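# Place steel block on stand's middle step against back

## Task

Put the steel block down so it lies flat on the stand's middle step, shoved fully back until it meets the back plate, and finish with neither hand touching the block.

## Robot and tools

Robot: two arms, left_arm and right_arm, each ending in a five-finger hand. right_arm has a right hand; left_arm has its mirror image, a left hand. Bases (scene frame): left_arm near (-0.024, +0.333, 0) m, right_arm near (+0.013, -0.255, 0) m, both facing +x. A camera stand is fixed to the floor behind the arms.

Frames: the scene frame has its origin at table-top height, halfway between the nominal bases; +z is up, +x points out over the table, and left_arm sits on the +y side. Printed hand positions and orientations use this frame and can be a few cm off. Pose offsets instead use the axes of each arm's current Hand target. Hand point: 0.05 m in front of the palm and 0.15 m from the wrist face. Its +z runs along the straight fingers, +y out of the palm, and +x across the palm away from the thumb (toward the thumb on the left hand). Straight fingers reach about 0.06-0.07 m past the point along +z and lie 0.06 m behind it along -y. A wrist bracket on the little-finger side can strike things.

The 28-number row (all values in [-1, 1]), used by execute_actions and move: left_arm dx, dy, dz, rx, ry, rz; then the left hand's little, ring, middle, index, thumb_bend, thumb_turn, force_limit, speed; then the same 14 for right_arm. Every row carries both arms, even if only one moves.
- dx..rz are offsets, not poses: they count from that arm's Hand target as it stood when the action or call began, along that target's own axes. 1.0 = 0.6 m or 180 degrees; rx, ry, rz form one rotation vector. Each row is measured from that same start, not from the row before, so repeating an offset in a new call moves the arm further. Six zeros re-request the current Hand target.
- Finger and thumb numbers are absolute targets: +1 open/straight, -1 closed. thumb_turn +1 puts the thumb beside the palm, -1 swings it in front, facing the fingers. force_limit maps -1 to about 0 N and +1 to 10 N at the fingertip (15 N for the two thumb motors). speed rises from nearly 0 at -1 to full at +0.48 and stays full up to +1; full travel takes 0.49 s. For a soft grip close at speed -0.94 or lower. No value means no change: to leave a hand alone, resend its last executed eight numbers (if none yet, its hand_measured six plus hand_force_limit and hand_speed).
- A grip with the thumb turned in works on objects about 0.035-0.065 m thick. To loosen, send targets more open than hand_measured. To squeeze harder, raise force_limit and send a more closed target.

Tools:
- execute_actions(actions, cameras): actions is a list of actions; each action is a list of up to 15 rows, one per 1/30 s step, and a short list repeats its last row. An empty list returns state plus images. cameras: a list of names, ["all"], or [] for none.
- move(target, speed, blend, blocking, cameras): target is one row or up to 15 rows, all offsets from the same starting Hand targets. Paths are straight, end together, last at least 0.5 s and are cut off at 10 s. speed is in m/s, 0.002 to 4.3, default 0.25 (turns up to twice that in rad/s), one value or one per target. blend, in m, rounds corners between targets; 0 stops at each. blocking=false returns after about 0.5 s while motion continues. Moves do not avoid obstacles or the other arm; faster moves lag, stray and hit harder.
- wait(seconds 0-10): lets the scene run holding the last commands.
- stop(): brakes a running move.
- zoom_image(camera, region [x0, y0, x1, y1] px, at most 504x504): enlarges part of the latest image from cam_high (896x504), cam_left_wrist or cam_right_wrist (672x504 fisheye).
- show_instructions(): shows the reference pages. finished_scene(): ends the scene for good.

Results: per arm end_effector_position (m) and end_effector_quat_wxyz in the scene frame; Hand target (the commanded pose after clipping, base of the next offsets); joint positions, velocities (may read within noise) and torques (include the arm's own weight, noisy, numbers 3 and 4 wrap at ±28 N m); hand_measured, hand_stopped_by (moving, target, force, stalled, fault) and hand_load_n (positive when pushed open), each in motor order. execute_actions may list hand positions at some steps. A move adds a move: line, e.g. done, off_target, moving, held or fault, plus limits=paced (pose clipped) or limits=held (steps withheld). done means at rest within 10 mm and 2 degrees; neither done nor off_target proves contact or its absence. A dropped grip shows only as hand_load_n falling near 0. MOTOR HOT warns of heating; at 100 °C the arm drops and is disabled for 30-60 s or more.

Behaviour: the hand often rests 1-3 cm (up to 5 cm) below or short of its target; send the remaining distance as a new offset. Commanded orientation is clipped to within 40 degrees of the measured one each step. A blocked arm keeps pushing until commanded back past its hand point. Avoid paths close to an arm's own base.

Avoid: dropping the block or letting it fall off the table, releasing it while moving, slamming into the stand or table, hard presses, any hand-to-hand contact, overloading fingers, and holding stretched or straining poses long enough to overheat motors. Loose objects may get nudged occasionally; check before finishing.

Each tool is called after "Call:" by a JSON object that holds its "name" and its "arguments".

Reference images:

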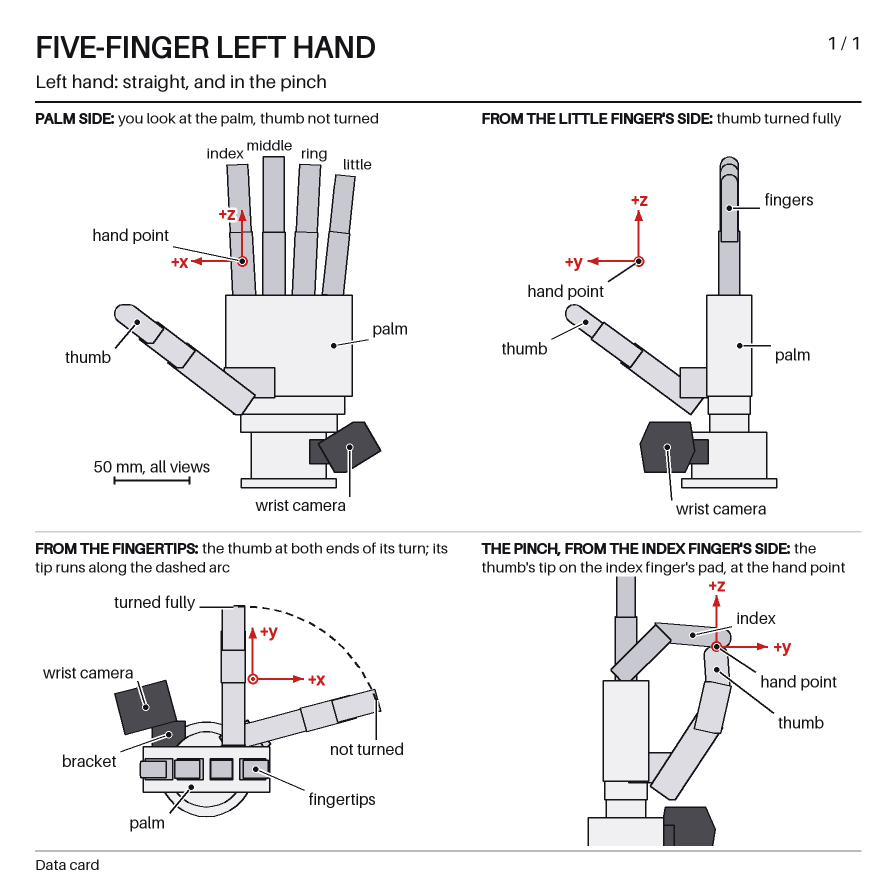

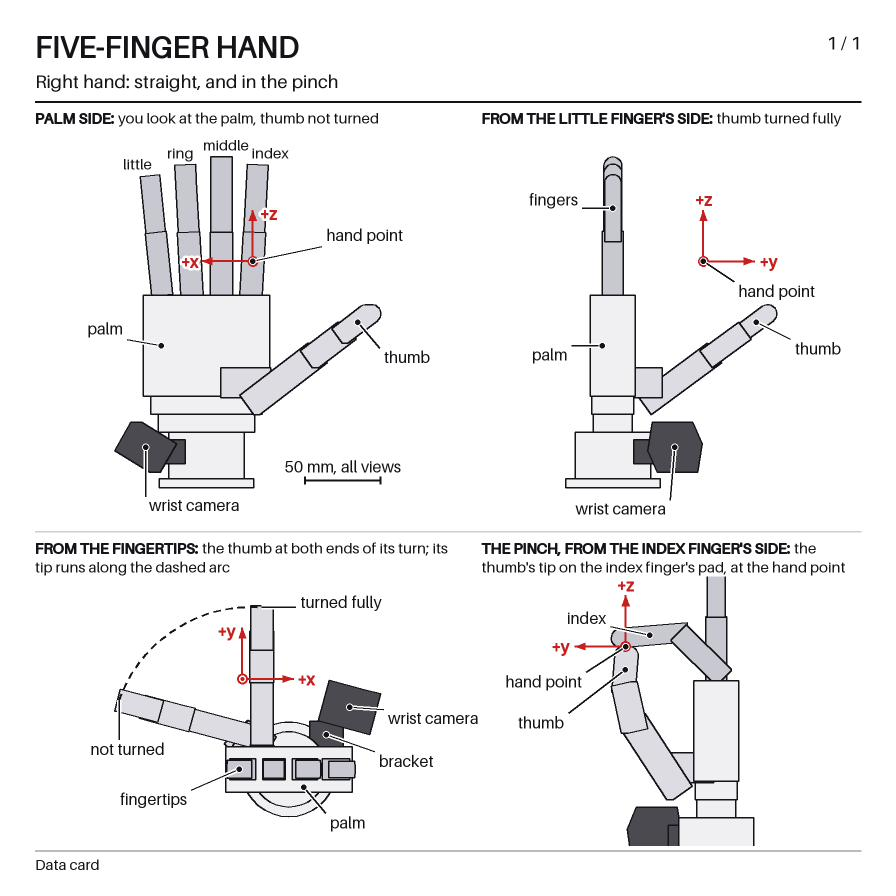

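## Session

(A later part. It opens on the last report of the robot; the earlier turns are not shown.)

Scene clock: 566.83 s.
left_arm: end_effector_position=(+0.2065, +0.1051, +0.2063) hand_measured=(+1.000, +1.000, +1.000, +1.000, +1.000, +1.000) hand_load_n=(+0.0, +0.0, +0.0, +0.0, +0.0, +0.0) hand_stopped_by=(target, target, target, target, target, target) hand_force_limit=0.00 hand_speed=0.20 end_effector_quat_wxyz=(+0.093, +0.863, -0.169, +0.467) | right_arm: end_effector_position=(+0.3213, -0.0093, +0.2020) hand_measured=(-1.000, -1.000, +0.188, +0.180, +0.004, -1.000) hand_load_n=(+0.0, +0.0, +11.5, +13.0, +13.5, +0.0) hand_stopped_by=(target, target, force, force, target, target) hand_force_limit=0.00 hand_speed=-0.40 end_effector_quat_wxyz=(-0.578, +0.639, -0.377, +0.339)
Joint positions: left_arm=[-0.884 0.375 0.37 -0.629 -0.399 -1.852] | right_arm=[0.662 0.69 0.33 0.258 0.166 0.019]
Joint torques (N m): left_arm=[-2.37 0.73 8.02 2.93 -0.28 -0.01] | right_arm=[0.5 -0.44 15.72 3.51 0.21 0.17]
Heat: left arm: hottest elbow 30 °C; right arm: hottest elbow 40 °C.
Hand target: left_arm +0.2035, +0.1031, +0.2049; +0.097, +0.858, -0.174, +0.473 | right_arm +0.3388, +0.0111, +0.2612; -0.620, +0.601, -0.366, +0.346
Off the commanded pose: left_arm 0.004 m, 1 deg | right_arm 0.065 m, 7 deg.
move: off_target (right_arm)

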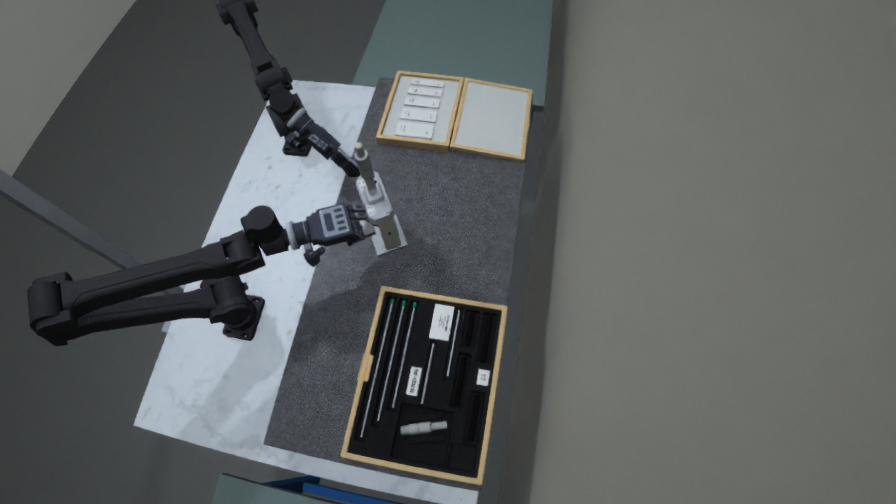

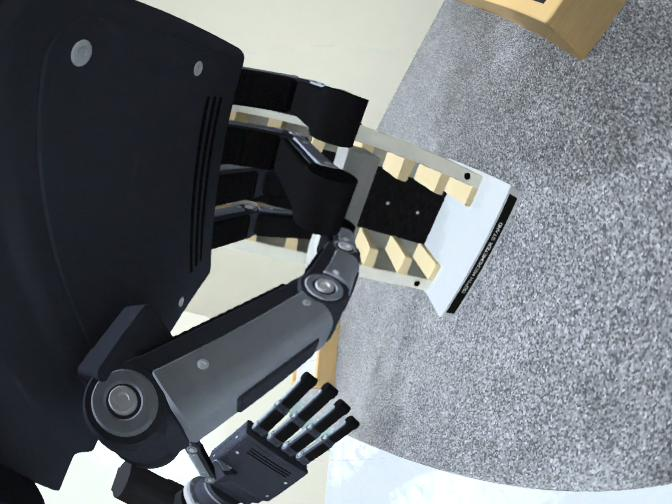

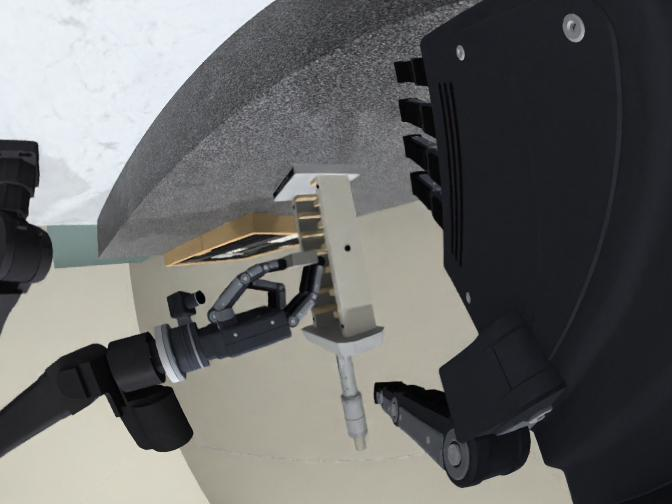

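Call:
{"name": "move", "arguments": {"target": [0,0,0,0,0,0,1,1,1,1,1,1,0,0.2,0,-0.0075,0,0,0,0,-1,-1,0.15,0.15,0.0,-1,0.0,-0.4], "speed": 0.05}}

Call:
{"name": "move", "arguments": {"target": [0,0,0,0,0,0,1,1,1,1,1,1,0,0.2,-0.0018,-0.001,0.015,0,0,0,-1,-1,0.15,0.15,0.0,-1,0.0,-0.4], "speed": 0.04, "cameras": ["all"]}}

Call:
{"name": "zoom_image", "arguments": {"camera": "cam_high", "region": [345, 205, 405, 265]}}

Call:
{"name": "zoom_image", "arguments": {"camera": "cam_left_wrist", "region": [330, 120, 410, 200]}}

Call:
{"name": "zoom_image", "arguments": {"camera": "cam_right_wrist", "region": [260, 220, 340, 290]}}

Scene clock: 572.03 s.
left_arm: end_effector_position=(+0.2065, +0.1051, +0.2063) hand_measured=(+1.000, +1.000, +1.000, +1.000, +1.000, +1.000) hand_load_n=(+0.0, +0.0, +0.0, +0.0, +0.0, +0.0) hand_stopped_by=(target, target, target, target, target, target) hand_force_limit=0.00 hand_speed=0.20 end_effector_quat_wxyz=(+0.093, +0.863, -0.169, +0.467) | right_arm: end_effector_position=(+0.3239, -0.0073, +0.2112) hand_measured=(-1.000, -1.000, +0.188, +0.180, +0.004, -1.000) hand_load_n=(+0.0, +0.0, +11.5, +13.0, +13.5, +0.0) hand_stopped_by=(target, target, force, force, target, target) hand_force_limit=0.00 hand_speed=-0.40 end_effector_quat_wxyz=(-0.583, +0.635, -0.375, +0.341)
Joint positions: left_arm=[-0.884 0.375 0.37 -0.629 -0.399 -1.852] | right_arm=[0.662 0.691 0.345 0.258 0.166 0.019]
Joint torques (N m): left_arm=[-2.78 1.08 8.1 2.8 -0.29 0.04] | right_arm=[0.62 -0.21 15.49 2.96 0.18 0.18]
Heat: left arm: hottest elbow 30 °C; right arm: hottest elbow 40 °C.
Hand target: left_arm +0.2035, +0.1031, +0.2049; +0.097, +0.858, -0.174, +0.473 | right_arm +0.3389, +0.0109, +0.2657; -0.620, +0.601, -0.366, +0.346
Off the commanded pose: left_arm 0.004 m, 1 deg | right_arm 0.059 m, 6 deg.
move: off_target (right_arm)

Scene clock: 573.03 s.
left_arm: end_effector_position=(+0.2065, +0.1051, +0.2063) hand_measured=(+1.000, +1.000, +1.000, +1.000, +1.000, +1.000) hand_load_n=(+0.0, +0.0, +0.0, +0.0, +0.0, +0.0) hand_stopped_by=(target, target, target, target, target, target) hand_force_limit=0.00 hand_speed=0.20 end_effector_quat_wxyz=(+0.093, +0.863, -0.169, +0.467) | right_arm: end_effector_position=(+0.3288, -0.0035, +0.2086) hand_measured=(-1.000, -1.000, +0.188, +0.180, +0.004, -1.000) hand_load_n=(+0.0, +0.0, +11.5, +13.0, +13.0, +0.0) hand_stopped_by=(target, target, force, force, target, target) hand_force_limit=0.00 hand_speed=-0.40 end_effector_quat_wxyz=(-0.579, +0.639, -0.377, +0.339)
Joint positions: left_arm=[-0.884 0.375 0.37 -0.629 -0.399 -1.852] | right_arm=[0.662 0.725 0.358 0.266 0.167 0.019]
Joint torques (N m): left_arm=[-2.32 0.21 8.1 2.92 -0.33 0] | right_arm=[0.32 -0.62 15.57 3.58 0.08 0.18]
Heat: left arm: hottest elbow 30 °C; right arm: hottest elbow 41 °C.
Hand target: left_arm +0.2035, +0.1031, +0.2049; +0.097, +0.858, -0.174, +0.473 | right_arm +0.3462, +0.0163, +0.2665; -0.621, +0.601, -0.366, +0.346
Off the commanded pose: left_arm 0.004 m, 1 deg | right_arm 0.064 m, 7 deg.
move: off_target (right_arm)

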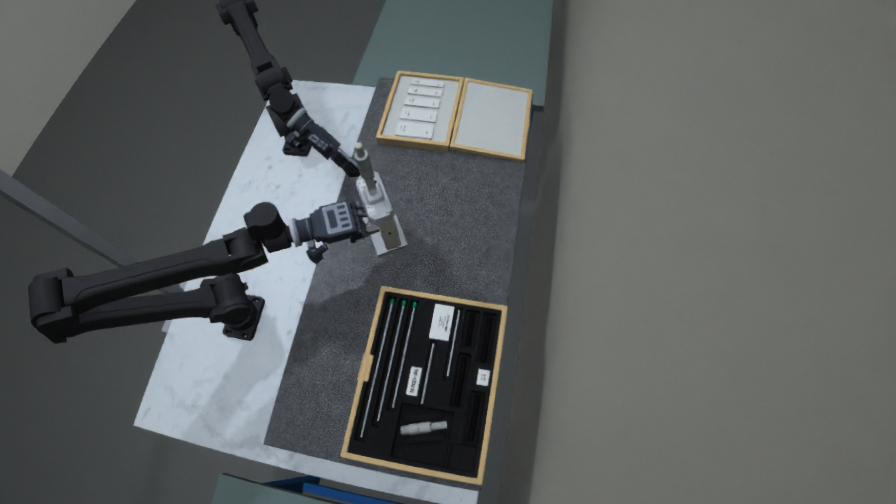

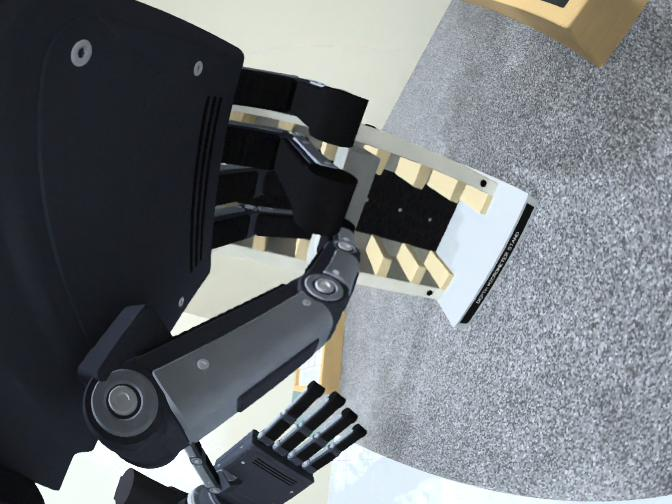

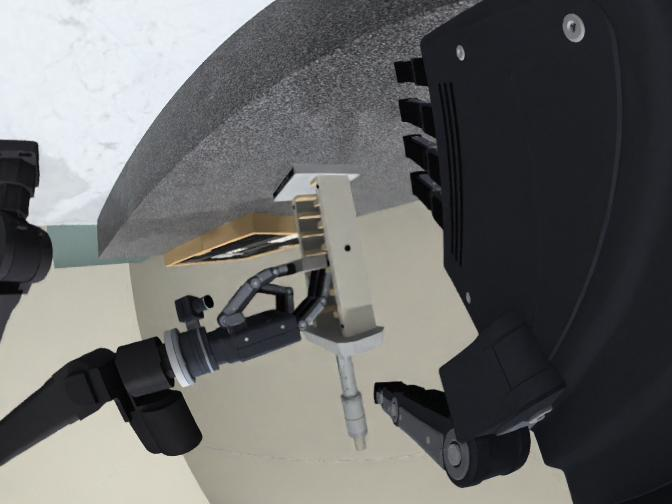

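Scaled by 8.400 from the camera's 896x504 image, which has a finer 1280x720 frame.

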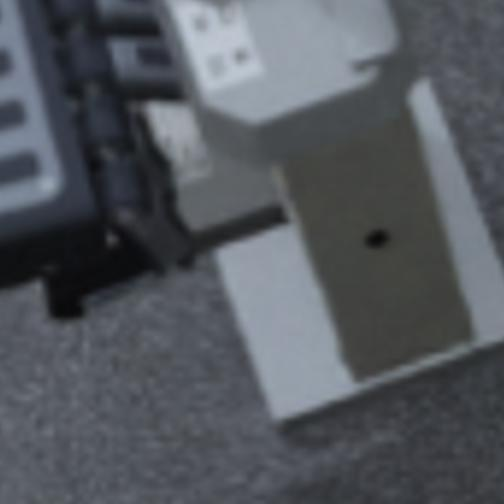

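Scaled by 6.300 from the camera's 672x504 image, which has a finer 960x720 frame.

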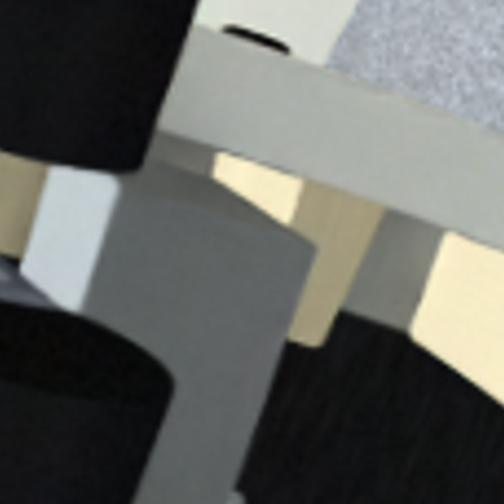

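Scaled by 6.300 from the camera's 672x504 image, which has a finer 960x720 frame.

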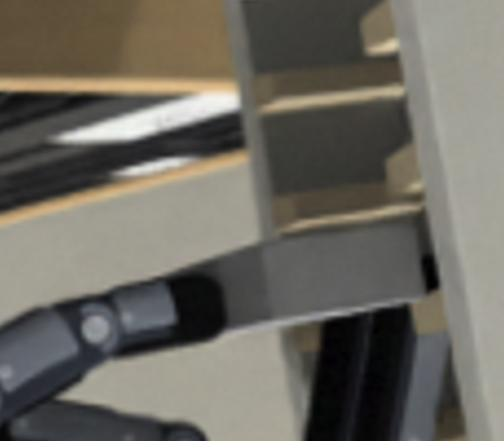

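Call:
{"name": "zoom_image", "arguments": {"camera": "cam_right_wrist", "region": [300, 235, 340, 280]}}

Scaled by 11.200 from the camera's 672x504 image, which has a finer 960x720 frame.

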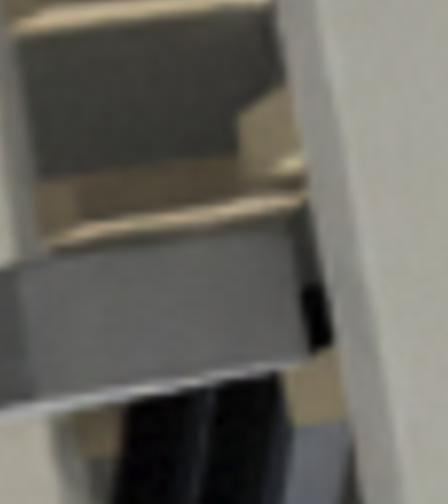

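Call:
{"name": "move", "arguments": {"target": [0,0,0,0,0,0,1,1,1,1,1,1,0,0.2,0,0.005,0,0,0,0,-1,-1,0.15,0.15,0.0,-1,0.0,-0.4], "speed": 0.04, "cameras": ["cam_right_wrist","cam_left_wrist"]}}

Call:
{"name": "zoom_image", "arguments": {"camera": "cam_right_wrist", "region": [300, 235, 340, 280]}}

Scene clock: 578.40 s.
left_arm: end_effector_position=(+0.2065, +0.1051, +0.2063) hand_measured=(+1.000, +1.000, +1.000, +1.000, +1.000, +1.000) hand_load_n=(+0.0, +0.0, +0.0, -0.5, -0.5, +0.0) hand_stopped_by=(target, target, target, target, target, target) hand_force_limit=0.00 hand_speed=0.20 end_effector_quat_wxyz=(+0.093, +0.863, -0.169, +0.467) | right_arm: end_effector_position=(+0.3302, -0.0026, +0.2084) hand_measured=(-1.000, -1.000, +0.188, +0.180, +0.004, -1.000) hand_load_n=(+0.0, +0.0, +12.0, +13.0, +13.5, -0.5) hand_stopped_by=(target, target, force, force, target, target) hand_force_limit=0.00 hand_speed=-0.40 end_effector_quat_wxyz=(-0.580, +0.638, -0.376, +0.340)
Joint positions: left_arm=[-0.884 0.375 0.37 -0.629 -0.399 -1.852] | right_arm=[0.662 0.733 0.358 0.278 0.167 0.019]
Joint torques (N m): left_arm=[-2.14 0.73 8.01 2.96 -0.22 0.01] | right_arm=[0.38 -0.73 15.05 3.59 0.07 0.18]
Heat: left arm: hottest elbow 30 °C; right arm: hottest elbow 41 °C.
Hand target: left_arm +0.2035, +0.1031, +0.2049; +0.097, +0.858, -0.174, +0.473 | right_arm +0.3462, +0.0164, +0.2634; -0.620, +0.601, -0.366, +0.346
Off the commanded pose: left_arm 0.004 m, 1 deg | right_arm 0.060 m, 6 deg.
move: off_target (right_arm)
Images, in order (width x height): cam_left_wrist 672x504, cam_right_wrist 672x504.

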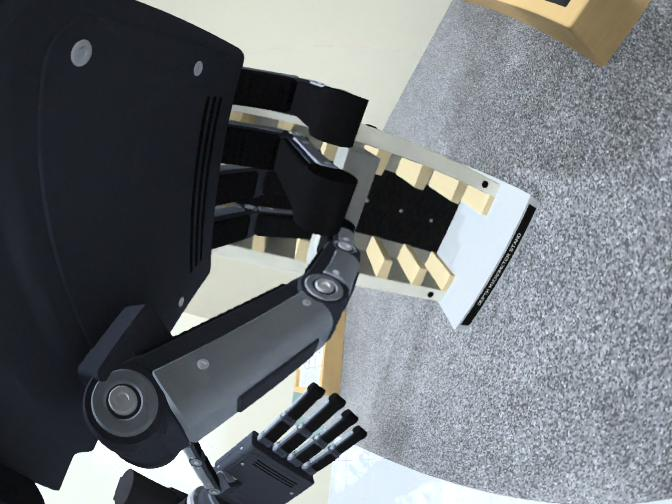

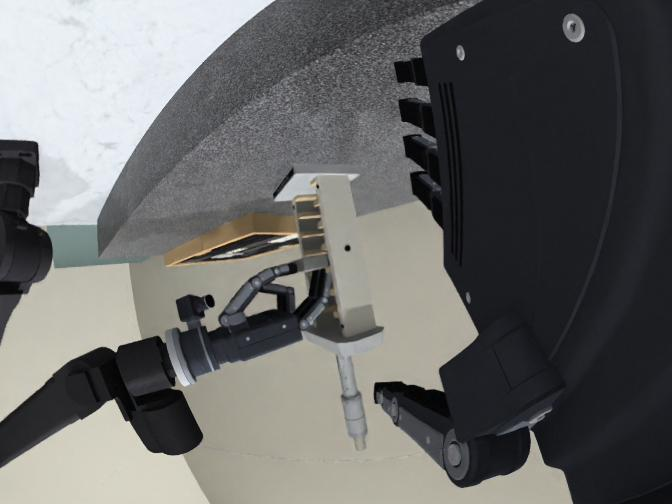

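Scaled by 11.200 from the camera's 672x504 image, which has a finer 960x720 frame.

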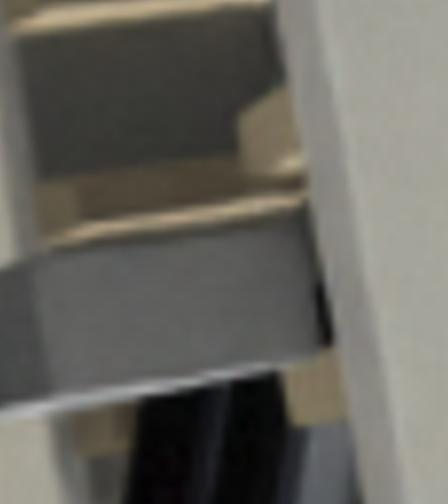

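Call:
{"name": "move", "arguments": {"target": [0,0,0,0,0,0,1,1,1,1,1,1,0,0.2,0,0.006,-0.002,0,0,0,-1,-1,0.15,0.15,0.0,-1,0.0,-0.4], "speed": 0.04, "cameras": ["cam_right_wrist","cam_left_wrist"]}}

Call:
{"name": "zoom_image", "arguments": {"camera": "cam_right_wrist", "region": [300, 235, 340, 280]}}

Call:
{"name": "zoom_image", "arguments": {"camera": "cam_left_wrist", "region": [330, 120, 410, 200]}}

Scene clock: 579.93 s.
left_arm: end_effector_position=(+0.2065, +0.1051, +0.2063) hand_measured=(+1.000, +1.000, +1.000, +1.000, +1.000, +1.000) hand_load_n=(+0.0, +0.0, +0.0, +0.0, +0.0, +0.0) hand_stopped_by=(target, target, target, target, target, target) hand_force_limit=0.00 hand_speed=0.20 end_effector_quat_wxyz=(+0.093, +0.863, -0.169, +0.467) | right_arm: end_effector_position=(+0.3311, -0.0019, +0.2085) hand_measured=(-1.000, -1.000, +0.188, +0.180, +0.004, -1.000) hand_load_n=(+0.0, +0.0, +11.0, +13.0, +13.5, +0.0) hand_stopped_by=(target, target, force, force, target, target) hand_force_limit=0.00 hand_speed=-0.40 end_effector_quat_wxyz=(-0.581, +0.637, -0.376, +0.340)
Joint positions: left_arm=[-0.884 0.375 0.37 -0.629 -0.399 -1.852] | right_arm=[0.662 0.739 0.358 0.286 0.168 0.019]
Joint torques (N m): left_arm=[-2.73 1.03 7.98 2.85 -0.28 0.01] | right_arm=[0.44 -0.73 14.38 3.79 0.1 0.18]
Heat: left arm: hottest elbow 30 °C; right arm: hottest elbow 41 °C.
Hand target: left_arm +0.2035, +0.1031, +0.2049; +0.097, +0.858, -0.174, +0.473 | right_arm +0.3450, +0.0159, +0.2599; -0.621, +0.601, -0.366, +0.346
Off the commanded pose: left_arm 0.004 m, 1 deg | right_arm 0.056 m, 6 deg.
move: off_target (right_arm)
Images, in order (width x height): cam_left_wrist 672x504, cam_right_wrist 672x504.

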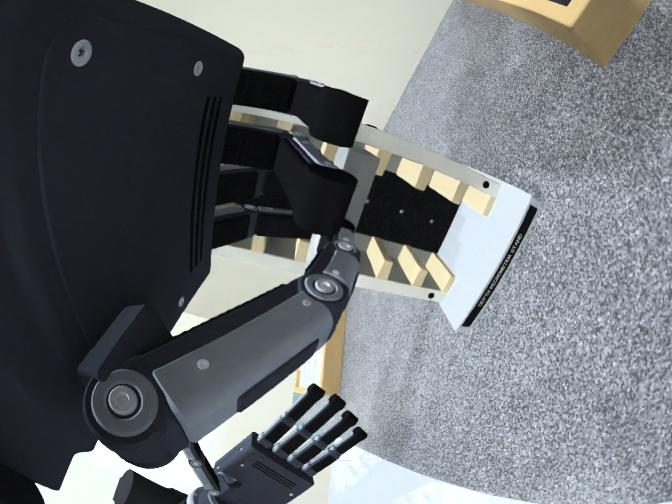

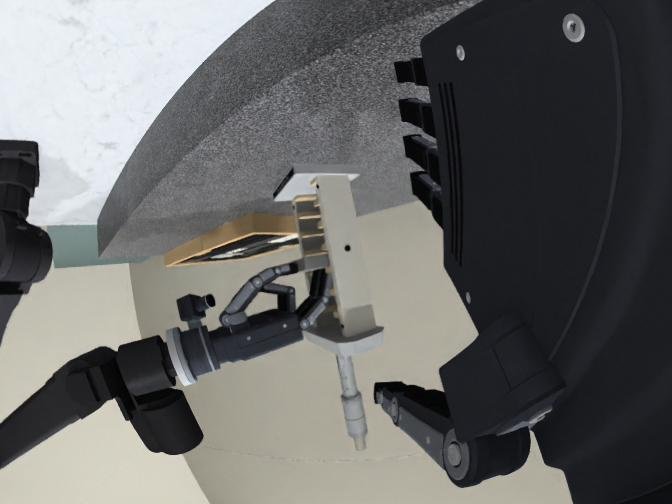

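Scaled by 11.200 from the camera's 672x504 image, which has a finer 960x720 frame.

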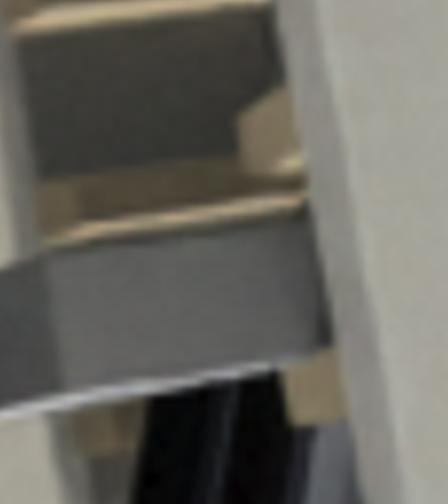

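Scaled by 6.300 from the camera's 672x504 image, which has a finer 960x720 frame.

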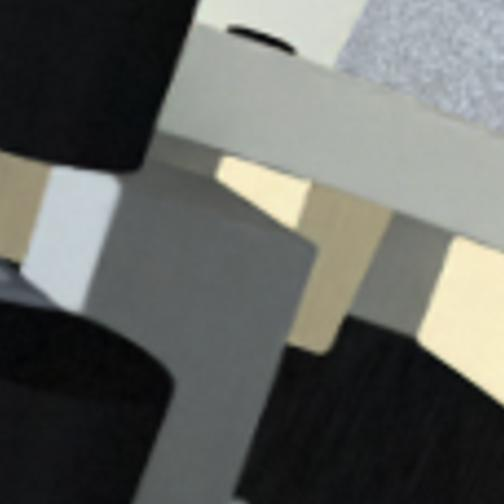

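Call:
{"name": "move", "arguments": {"target": [0,0,0,0,0,0,1,1,1,1,1,1,0,0.2,0,0.008,-0.003,0,0,0,-1,-1,0.15,0.15,0.0,-1,0.0,-0.4], "speed": 0.04, "cameras": ["cam_right_wrist"]}}

Call:
{"name": "zoom_image", "arguments": {"camera": "cam_right_wrist", "region": [300, 235, 340, 280]}}

Scene clock: 581.60 s.
left_arm: end_effector_position=(+0.2065, +0.1051, +0.2063) hand_measured=(+1.000, +1.000, +1.000, +1.000, +1.000, +1.000) hand_load_n=(+0.0, +0.0, +0.0, +0.0, +0.0, +0.0) hand_stopped_by=(target, target, target, target, target, target) hand_force_limit=0.00 hand_speed=0.20 end_effector_quat_wxyz=(+0.093, +0.863, -0.169, +0.467) | right_arm: end_effector_position=(+0.3325, -0.0010, +0.2084) hand_measured=(-1.000, -1.000, +0.188, +0.180, +0.004, -1.000) hand_load_n=(+0.0, +0.0, +11.5, +13.0, +13.5, +0.0) hand_stopped_by=(target, target, force, force, target, target) hand_force_limit=0.00 hand_speed=-0.40 end_effector_quat_wxyz=(-0.582, +0.635, -0.376, +0.341)
Joint positions: left_arm=[-0.884 0.375 0.37 -0.629 -0.399 -1.852] | right_arm=[0.662 0.747 0.358 0.298 0.169 0.019]
Joint torques (N m): left_arm=[-2.49 1.03 8.1 2.84 -0.35 0.04] | right_arm=[0.62 -0.85 13.48 3.9 0.14 0.18]
Heat: left arm: hottest elbow 30 °C; right arm: hottest elbow 41 °C.
Hand target: left_arm +0.2035, +0.1031, +0.2049; +0.097, +0.858, -0.174, +0.473 | right_arm +0.3434, +0.0153, +0.2549; -0.620, +0.601, -0.366, +0.346
Off the commanded pose: left_arm 0.004 m, 1 deg | right_arm 0.051 m, 6 deg.
move: off_target (right_arm)
Images, in order (width x height): cam_right_wrist 672x504.

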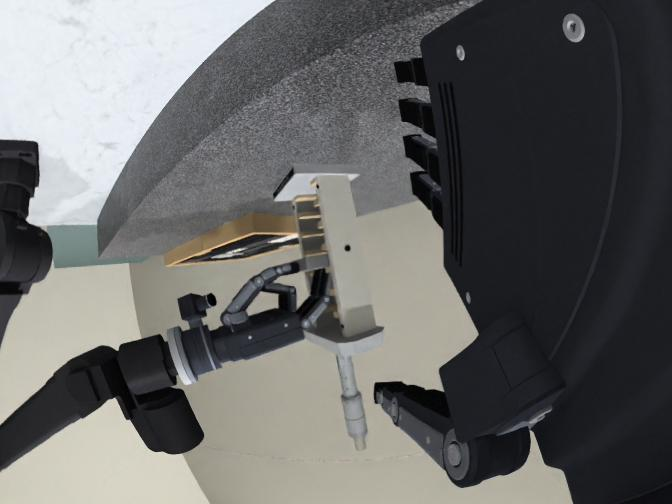

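Scaled by 11.200 from the camera's 672x504 image, which has a finer 960x720 frame.

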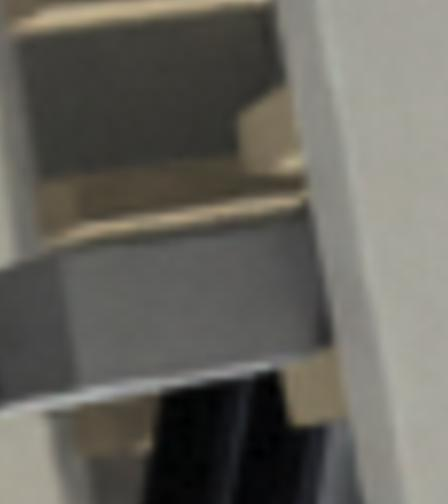

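Call:
{"name": "move", "arguments": {"target": [0,0,0,0,0,0,1,1,1,1,1,1,0,0.2,0,0.010,-0.012,0,0,0,-1,-1,0.15,0.15,0.0,-1,0.0,-0.4], "speed": 0.05, "cameras": ["cam_right_wrist"]}}

Call:
{"name": "zoom_image", "arguments": {"camera": "cam_right_wrist", "region": [300, 235, 340, 280]}}

Scene clock: 584.33 s.
left_arm: end_effector_position=(+0.2065, +0.1051, +0.2063) hand_measured=(+1.000, +1.000, +1.000, +1.000, +1.000, +1.000) hand_load_n=(+0.0, +0.0, +0.0, +0.0, +0.0, +0.0) hand_stopped_by=(target, target, target, target, target, target) hand_force_limit=0.00 hand_speed=0.20 end_effector_quat_wxyz=(+0.093, +0.863, -0.169, +0.467) | right_arm: end_effector_position=(+0.3325, -0.0007, +0.2088) hand_measured=(-1.000, -1.000, +0.188, +0.180, +0.004, -1.000) hand_load_n=(+0.0, +0.0, +11.5, +13.0, +13.5, +0.0) hand_stopped_by=(target, target, force, force, target, target) hand_force_limit=0.00 hand_speed=-0.40 end_effector_quat_wxyz=(-0.582, +0.634, -0.377, +0.343)
Joint positions: left_arm=[-0.884 0.375 0.37 -0.629 -0.399 -1.852] | right_arm=[0.666 0.747 0.358 0.299 0.176 0.019]
Joint torques (N m): left_arm=[-1.85 0.38 8.05 2.86 -0.29 0] | right_arm=[0.79 -2.14 11.75 4.23 0.06 0.19]
Heat: left arm: hottest elbow 30 °C; right arm: hottest elbow 40 °C.
Hand target: left_arm +0.2035, +0.1031, +0.2049; +0.097, +0.858, -0.174, +0.473 | right_arm +0.3371, +0.0119, +0.2489; -0.620, +0.601, -0.366, +0.346
Off the commanded pose: left_arm 0.004 m, 1 deg | right_arm 0.042 m, 6 deg.
move: off_target (right_arm)
Images, in order (width x height): cam_right_wrist 672x504.

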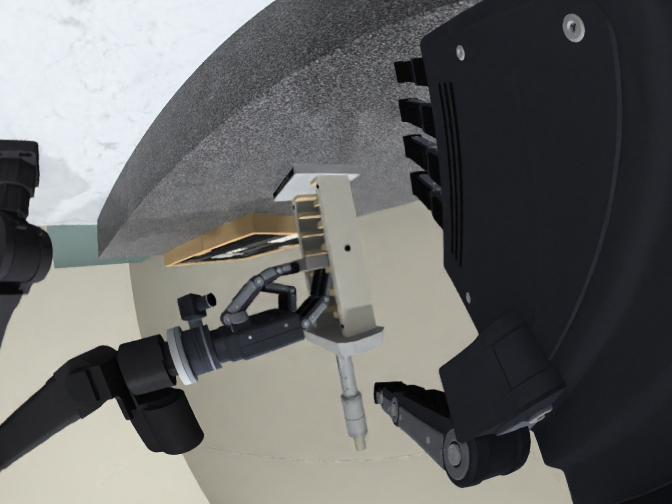

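Scaled by 11.200 from the camera's 672x504 image, which has a finer 960x720 frame.

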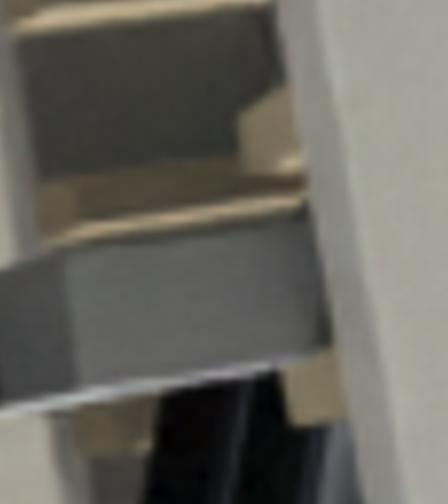

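Call:
{"name": "move", "arguments": {"target": [0,0,0,0,0,0,1,1,1,1,1,1,0,0.2,0,0.006,0,0,0,0,-1,-1,0.15,0.15,0.0,-1,0.0,-0.4], "speed": 0.04}}

Call:
{"name": "move", "arguments": {"target": [0,0,0,0,0,0,1,1,1,1,1,1,0,0.2,0,0.006,0,0,0,0,-1,-1,0.15,0.15,0.0,-1,0.0,-0.4], "speed": 0.04}}

Scene clock: 585.90 s.
left_arm: end_effector_position=(+0.2065, +0.1051, +0.2063) hand_measured=(+1.000, +1.000, +1.000, +1.000, +1.000, +1.000) hand_load_n=(+0.0, +0.0, +0.0, +0.0, +0.0, +0.0) hand_stopped_by=(target, target, target, target, target, target) hand_force_limit=0.00 hand_speed=0.20 end_effector_quat_wxyz=(+0.093, +0.863, -0.169, +0.467) | right_arm: end_effector_position=(+0.3323, -0.0008, +0.2087) hand_measured=(-1.000, -1.000, +0.188, +0.180, +0.004, -1.000) hand_load_n=(+0.0, +0.0, +11.0, +13.5, +13.5, +0.0) hand_stopped_by=(target, target, force, force, target, target) hand_force_limit=0.00 hand_speed=-0.40 end_effector_quat_wxyz=(+0.584, -0.632, +0.376, -0.344)
Joint positions: left_arm=[-0.884 0.375 0.37 -0.629 -0.399 -1.852] | right_arm=[0.667 0.747 0.352 0.312 0.177 0.019]
Joint torques (N m): left_arm=[-2.78 0.15 8.17 2.85 -0.31 0.02] | right_arm=[0.85 -1.55 11.7 4.14 0.07 0.18]
Heat: left arm: hottest elbow 30 °C; right arm: hottest elbow 40 °C.
Hand target: left_arm +0.2035, +0.1031, +0.2049; +0.097, +0.858, -0.174, +0.473 | right_arm +0.3370, +0.0121, +0.2453; +0.620, -0.601, +0.366, -0.346
Off the commanded pose: left_arm 0.004 m, 1 deg | right_arm 0.039 m, 6 deg.
move: off_target (right_arm)

Scene clock: 586.77 s.
left_arm: end_effector_position=(+0.2065, +0.1051, +0.2063) hand_measured=(+1.000, +1.000, +1.000, +1.000, +1.000, +1.000) hand_load_n=(+0.0, +0.0, +0.0, +0.0, +0.0, +0.0) hand_stopped_by=(target, target, target, target, target, target) hand_force_limit=0.00 hand_speed=0.20 end_effector_quat_wxyz=(+0.093, +0.863, -0.169, +0.467) | right_arm: end_effector_position=(+0.3326, -0.0008, +0.2085) hand_measured=(-1.000, -1.000, +0.188, +0.180, +0.004, -1.000) hand_load_n=(-0.5, +0.0, +11.0, +13.0, +13.5, +0.0) hand_stopped_by=(target, target, force, force, target, target) hand_force_limit=0.00 hand_speed=-0.40 end_effector_quat_wxyz=(+0.587, -0.629, +0.375, -0.345)
Joint positions: left_arm=[-0.884 0.375 0.37 -0.629 -0.399 -1.852] | right_arm=[0.667 0.75 0.346 0.329 0.179 0.019]
Joint torques (N m): left_arm=[-2.37 0.38 8.08 2.81 -0.28 -0.02] | right_arm=[0.73 -1.26 11.48 4.14 0.06 0.18]
Heat: left arm: hottest elbow 30 °C; right arm: hottest elbow 40 °C.
Hand target: left_arm +0.2035, +0.1031, +0.2049; +0.097, +0.858, -0.174, +0.473 | right_arm +0.3371, +0.0121, +0.2418; +0.620, -0.601, +0.366, -0.346
Off the commanded pose: left_arm 0.004 m, 1 deg | right_arm 0.036 m, 5 deg.
move: off_target (right_arm)

Call:
{"name": "move", "arguments": {"target": [0,0,0,0,0,0,1,1,1,1,1,1,0,0.2,0,0.004,0,-0.0167,0,0,-1,-1,0.15,0.15,0.0,-1,0.0,-0.4], "speed": 0.04, "cameras": ["cam_right_wrist","cam_left_wrist"]}}

Call:
{"name": "zoom_image", "arguments": {"camera": "cam_right_wrist", "region": [300, 235, 340, 280]}}

Call:
{"name": "zoom_image", "arguments": {"camera": "cam_left_wrist", "region": [330, 120, 410, 200]}}

Scene clock: 588.63 s.
left_arm: end_effector_position=(+0.2065, +0.1051, +0.2063) hand_measured=(+1.000, +1.000, +1.000, +1.000, +1.000, +1.000) hand_load_n=(+0.0, +0.0, +0.0, +0.0, +0.0, +0.0) hand_stopped_by=(target, target, target, target, target, target) hand_force_limit=0.00 hand_speed=0.20 end_effector_quat_wxyz=(+0.093, +0.863, -0.169, +0.467) | right_arm: end_effector_position=(+0.3305, -0.0018, +0.2013) hand_measured=(-1.000, -1.000, +0.188, +0.180, +0.004, -1.000) hand_load_n=(+0.5, +0.0, +12.0, +14.0, +13.0, +0.0) hand_stopped_by=(target, target, force, force, target, target) hand_force_limit=0.00 hand_speed=-0.40 end_effector_quat_wxyz=(-0.579, +0.637, -0.381, +0.339)
Joint positions: left_arm=[-0.884 0.375 0.37 -0.629 -0.399 -1.852] | right_arm=[0.667 0.75 0.346 0.302 0.178 0.027]
Joint torques (N m): left_arm=[-2.55 0.38 8.14 2.84 -0.31 -0.01] | right_arm=[0.56 -1.55 13.76 1.54 -0.17 0.19]
Heat: left arm: hottest elbow 30 °C; right arm: hottest elbow 40 °C.
Hand target: left_arm +0.2035, +0.1031, +0.2049; +0.097, +0.858, -0.174, +0.473 | right_arm +0.3370, +0.0122, +0.2393; -0.604, +0.617, -0.375, +0.336
Off the commanded pose: left_arm 0.004 m, 1 deg | right_arm 0.041 m, 4 deg.
move: off_target (right_arm)
Images, in order (width x height): cam_left_wrist 672x504, cam_right_wrist 672x504.

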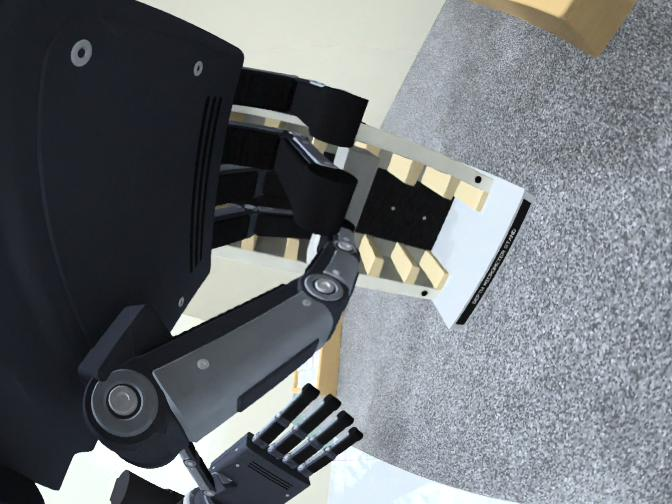

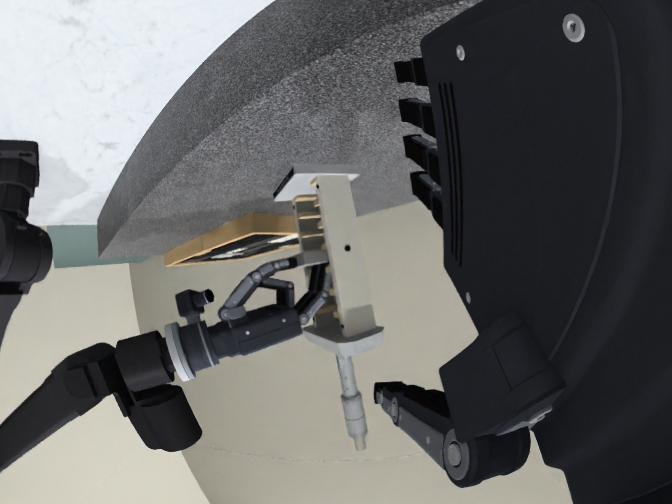

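Scaled by 11.200 from the camera's 672x504 image, which has a finer 960x720 frame.

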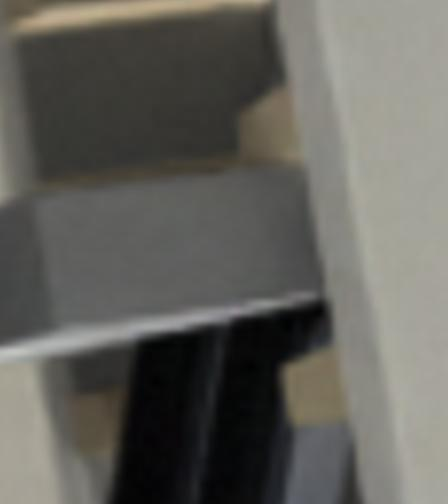

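Scaled by 6.300 from the camera's 672x504 image, which has a finer 960x720 frame.

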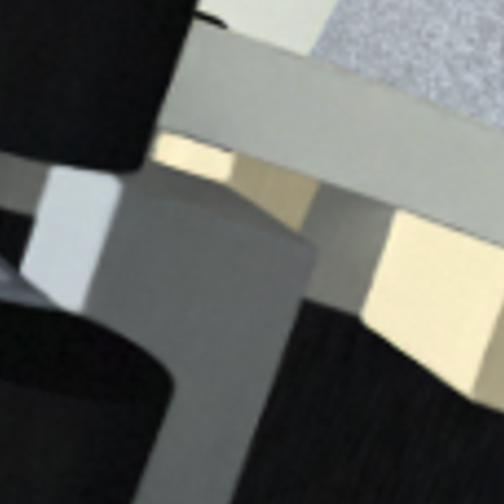

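Call:
{"name": "move", "arguments": {"target": [0,0,0,0,0,0,1,1,1,1,1,1,0,0.2,0,-0.007,0,0,0,0,-1,-1,0.15,0.15,0.0,-1,0.0,-0.4], "speed": 0.04, "cameras": ["cam_right_wrist"]}}

Call:
{"name": "zoom_image", "arguments": {"camera": "cam_right_wrist", "region": [300, 235, 340, 280]}}

Scene clock: 590.00 s.
left_arm: end_effector_position=(+0.2065, +0.1051, +0.2063) hand_measured=(+1.000, +1.000, +1.000, +1.000, +1.000, +1.000) hand_load_n=(+0.0, +0.0, +0.0, +0.0, +0.0, +0.0) hand_stopped_by=(target, target, target, target, target, target) hand_force_limit=0.00 hand_speed=0.20 end_effector_quat_wxyz=(+0.093, +0.863, -0.169, +0.467) | right_arm: end_effector_position=(+0.3300, -0.0020, +0.2015) hand_measured=(-1.000, -1.000, +0.188, +0.180, +0.004, -1.000) hand_load_n=(+0.0, +0.0, +11.5, +13.5, +13.0, +0.5) hand_stopped_by=(target, target, force, force, target, target) hand_force_limit=0.00 hand_speed=-0.40 end_effector_quat_wxyz=(-0.576, +0.639, -0.382, +0.338)
Joint positions: left_arm=[-0.884 0.375 0.37 -0.629 -0.399 -1.852] | right_arm=[0.667 0.746 0.351 0.284 0.178 0.029]
Joint torques (N m): left_arm=[-2.61 0.44 8.1 2.92 -0.31 -0.01] | right_arm=[0.44 -1.85 14.16 1.61 -0.2 0.17]
Heat: left arm: hottest elbow 30 °C; right arm: hottest elbow 40 °C.
Hand target: left_arm +0.2035, +0.1031, +0.2049; +0.097, +0.858, -0.174, +0.473 | right_arm +0.3372, +0.0122, +0.2435; -0.604, +0.617, -0.375, +0.336
Off the commanded pose: left_arm 0.004 m, 1 deg | right_arm 0.045 m, 4 deg.
move: off_target (right_arm)
Images, in order (width x height): cam_right_wrist 672x504.

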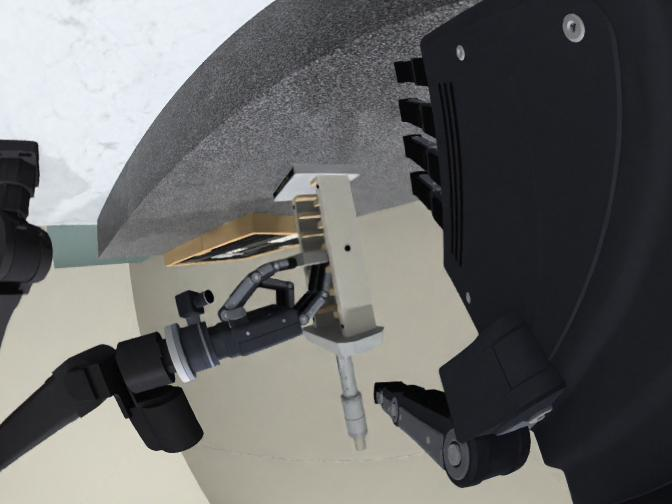

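Scaled by 11.200 from the camera's 672x504 image, which has a finer 960x720 frame.

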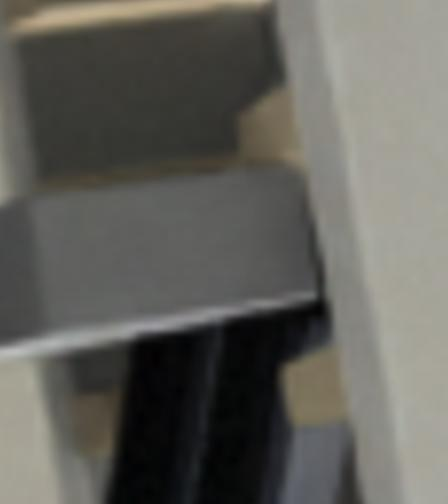

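Call:
{"name": "move", "arguments": {"target": [0,0,0,0,0,0,1,1,1,1,1,1,0,0.2,0,-0.005,0,0.005,0,0,-1,-1,0.15,0.15,0.0,-1,0.0,-0.4], "speed": 0.04, "cameras": ["cam_right_wrist"]}}

Call:
{"name": "zoom_image", "arguments": {"camera": "cam_right_wrist", "region": [300, 235, 340, 280]}}

Scene clock: 591.30 s.
left_arm: end_effector_position=(+0.2065, +0.1051, +0.2063) hand_measured=(+1.000, +1.000, +1.000, +1.000, +1.000, +1.000) hand_load_n=(+0.0, +0.0, +0.0, +0.0, +0.0, -0.5) hand_stopped_by=(target, target, target, target, target, target) hand_force_limit=0.00 hand_speed=0.20 end_effector_quat_wxyz=(+0.093, +0.863, -0.169, +0.467) | right_arm: end_effector_position=(+0.3298, -0.0022, +0.2019) hand_measured=(-1.000, -1.000, +0.188, +0.180, +0.004, -1.000) hand_load_n=(+0.0, +0.0, +11.5, +14.0, +13.5, +0.0) hand_stopped_by=(target, target, force, force, target, target) hand_force_limit=0.00 hand_speed=-0.40 end_effector_quat_wxyz=(-0.576, +0.639, -0.382, +0.338)
Joint positions: left_arm=[-0.884 0.375 0.37 -0.629 -0.399 -1.852] | right_arm=[0.667 0.744 0.351 0.282 0.178 0.029]
Joint torques (N m): left_arm=[-2.43 0.85 8.05 2.85 -0.27 -0.01] | right_arm=[0.62 -1.96 13.75 2.44 -0.15 0.14]
Heat: left arm: hottest elbow 30 °C; right arm: hottest elbow 40 °C.
Hand target: left_arm +0.2035, +0.1031, +0.2049; +0.097, +0.858, -0.174, +0.473 | right_arm +0.3375, +0.0122, +0.2466; -0.609, +0.613, -0.372, +0.339
Off the commanded pose: left_arm 0.004 m, 1 deg | right_arm 0.047 m, 5 deg.
move: off_target (right_arm)
Images, in order (width x height): cam_right_wrist 672x504.

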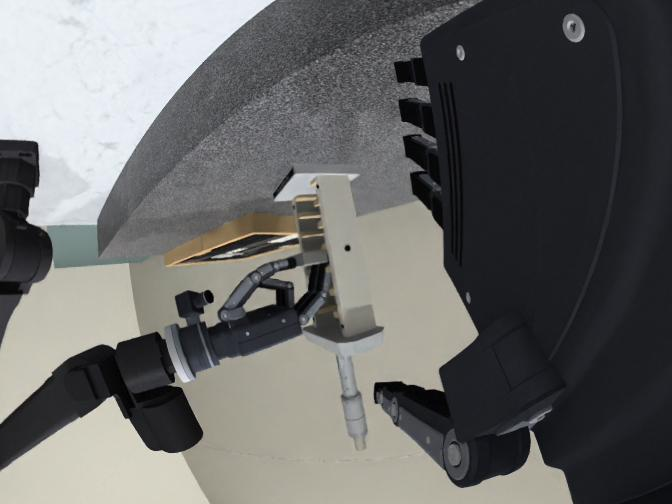

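Scaled by 11.200 from the camera's 672x504 image, which has a finer 960x720 frame.

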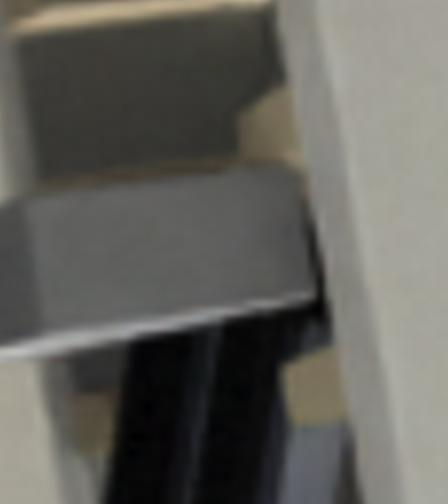

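Call:
{"name": "move", "arguments": {"target": [0,0,0,0,0,0,1,1,1,1,1,1,0,0.2,0,-0.006,0,0.005,0,0,-1,-1,0.15,0.15,0.0,-1,0.0,-0.4], "speed": 0.04, "cameras": ["cam_right_wrist"]}}

Call:
{"name": "zoom_image", "arguments": {"camera": "cam_right_wrist", "region": [300, 235, 340, 280]}}

Scene clock: 592.47 s.
left_arm: end_effector_position=(+0.2065, +0.1051, +0.2063) hand_measured=(+1.000, +1.000, +1.000, +1.000, +1.000, +1.000) hand_load_n=(+0.0, +0.0, +0.0, +0.0, +0.0, +0.0) hand_stopped_by=(target, target, target, target, target, target) hand_force_limit=0.00 hand_speed=0.20 end_effector_quat_wxyz=(+0.093, +0.863, -0.169, +0.467) | right_arm: end_effector_position=(+0.3298, -0.0022, +0.2023) hand_measured=(-1.000, -1.000, +0.188, +0.180, +0.004, -1.000) hand_load_n=(+0.0, +0.0, +11.5, +14.0, +13.5, +0.0) hand_stopped_by=(target, target, force, force, target, target) hand_force_limit=0.00 hand_speed=-0.40 end_effector_quat_wxyz=(-0.576, +0.638, -0.382, +0.338)
Joint positions: left_arm=[-0.884 0.375 0.37 -0.629 -0.399 -1.852] | right_arm=[0.667 0.743 0.351 0.282 0.178 0.029]
Joint torques (N m): left_arm=[-2.43 0.67 7.95 2.91 -0.29 0.01] | right_arm=[0.56 -2.2 13.49 3.1 -0.1 0.11]
Heat: left arm: hottest elbow 30 °C; right arm: hottest elbow 40 °C.
Hand target: left_arm +0.2035, +0.1031, +0.2049; +0.097, +0.858, -0.174, +0.473 | right_arm +0.3376, +0.0121, +0.2502; -0.614, +0.608, -0.370, +0.342
Off the commanded pose: left_arm 0.004 m, 1 deg | right_arm 0.051 m, 6 deg.
move: off_target (right_arm)
Images, in order (width x height): cam_right_wrist 672x504.

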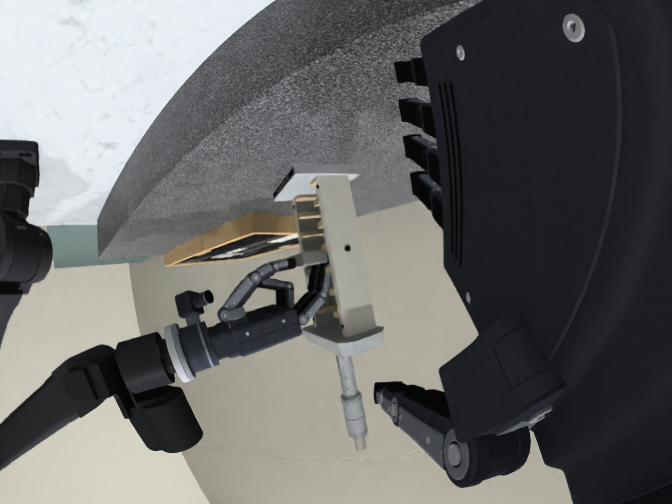

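Scaled by 11.200 from the camera's 672x504 image, which has a finer 960x720 frame.

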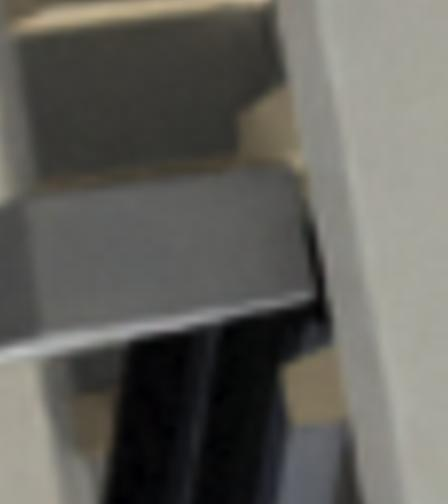

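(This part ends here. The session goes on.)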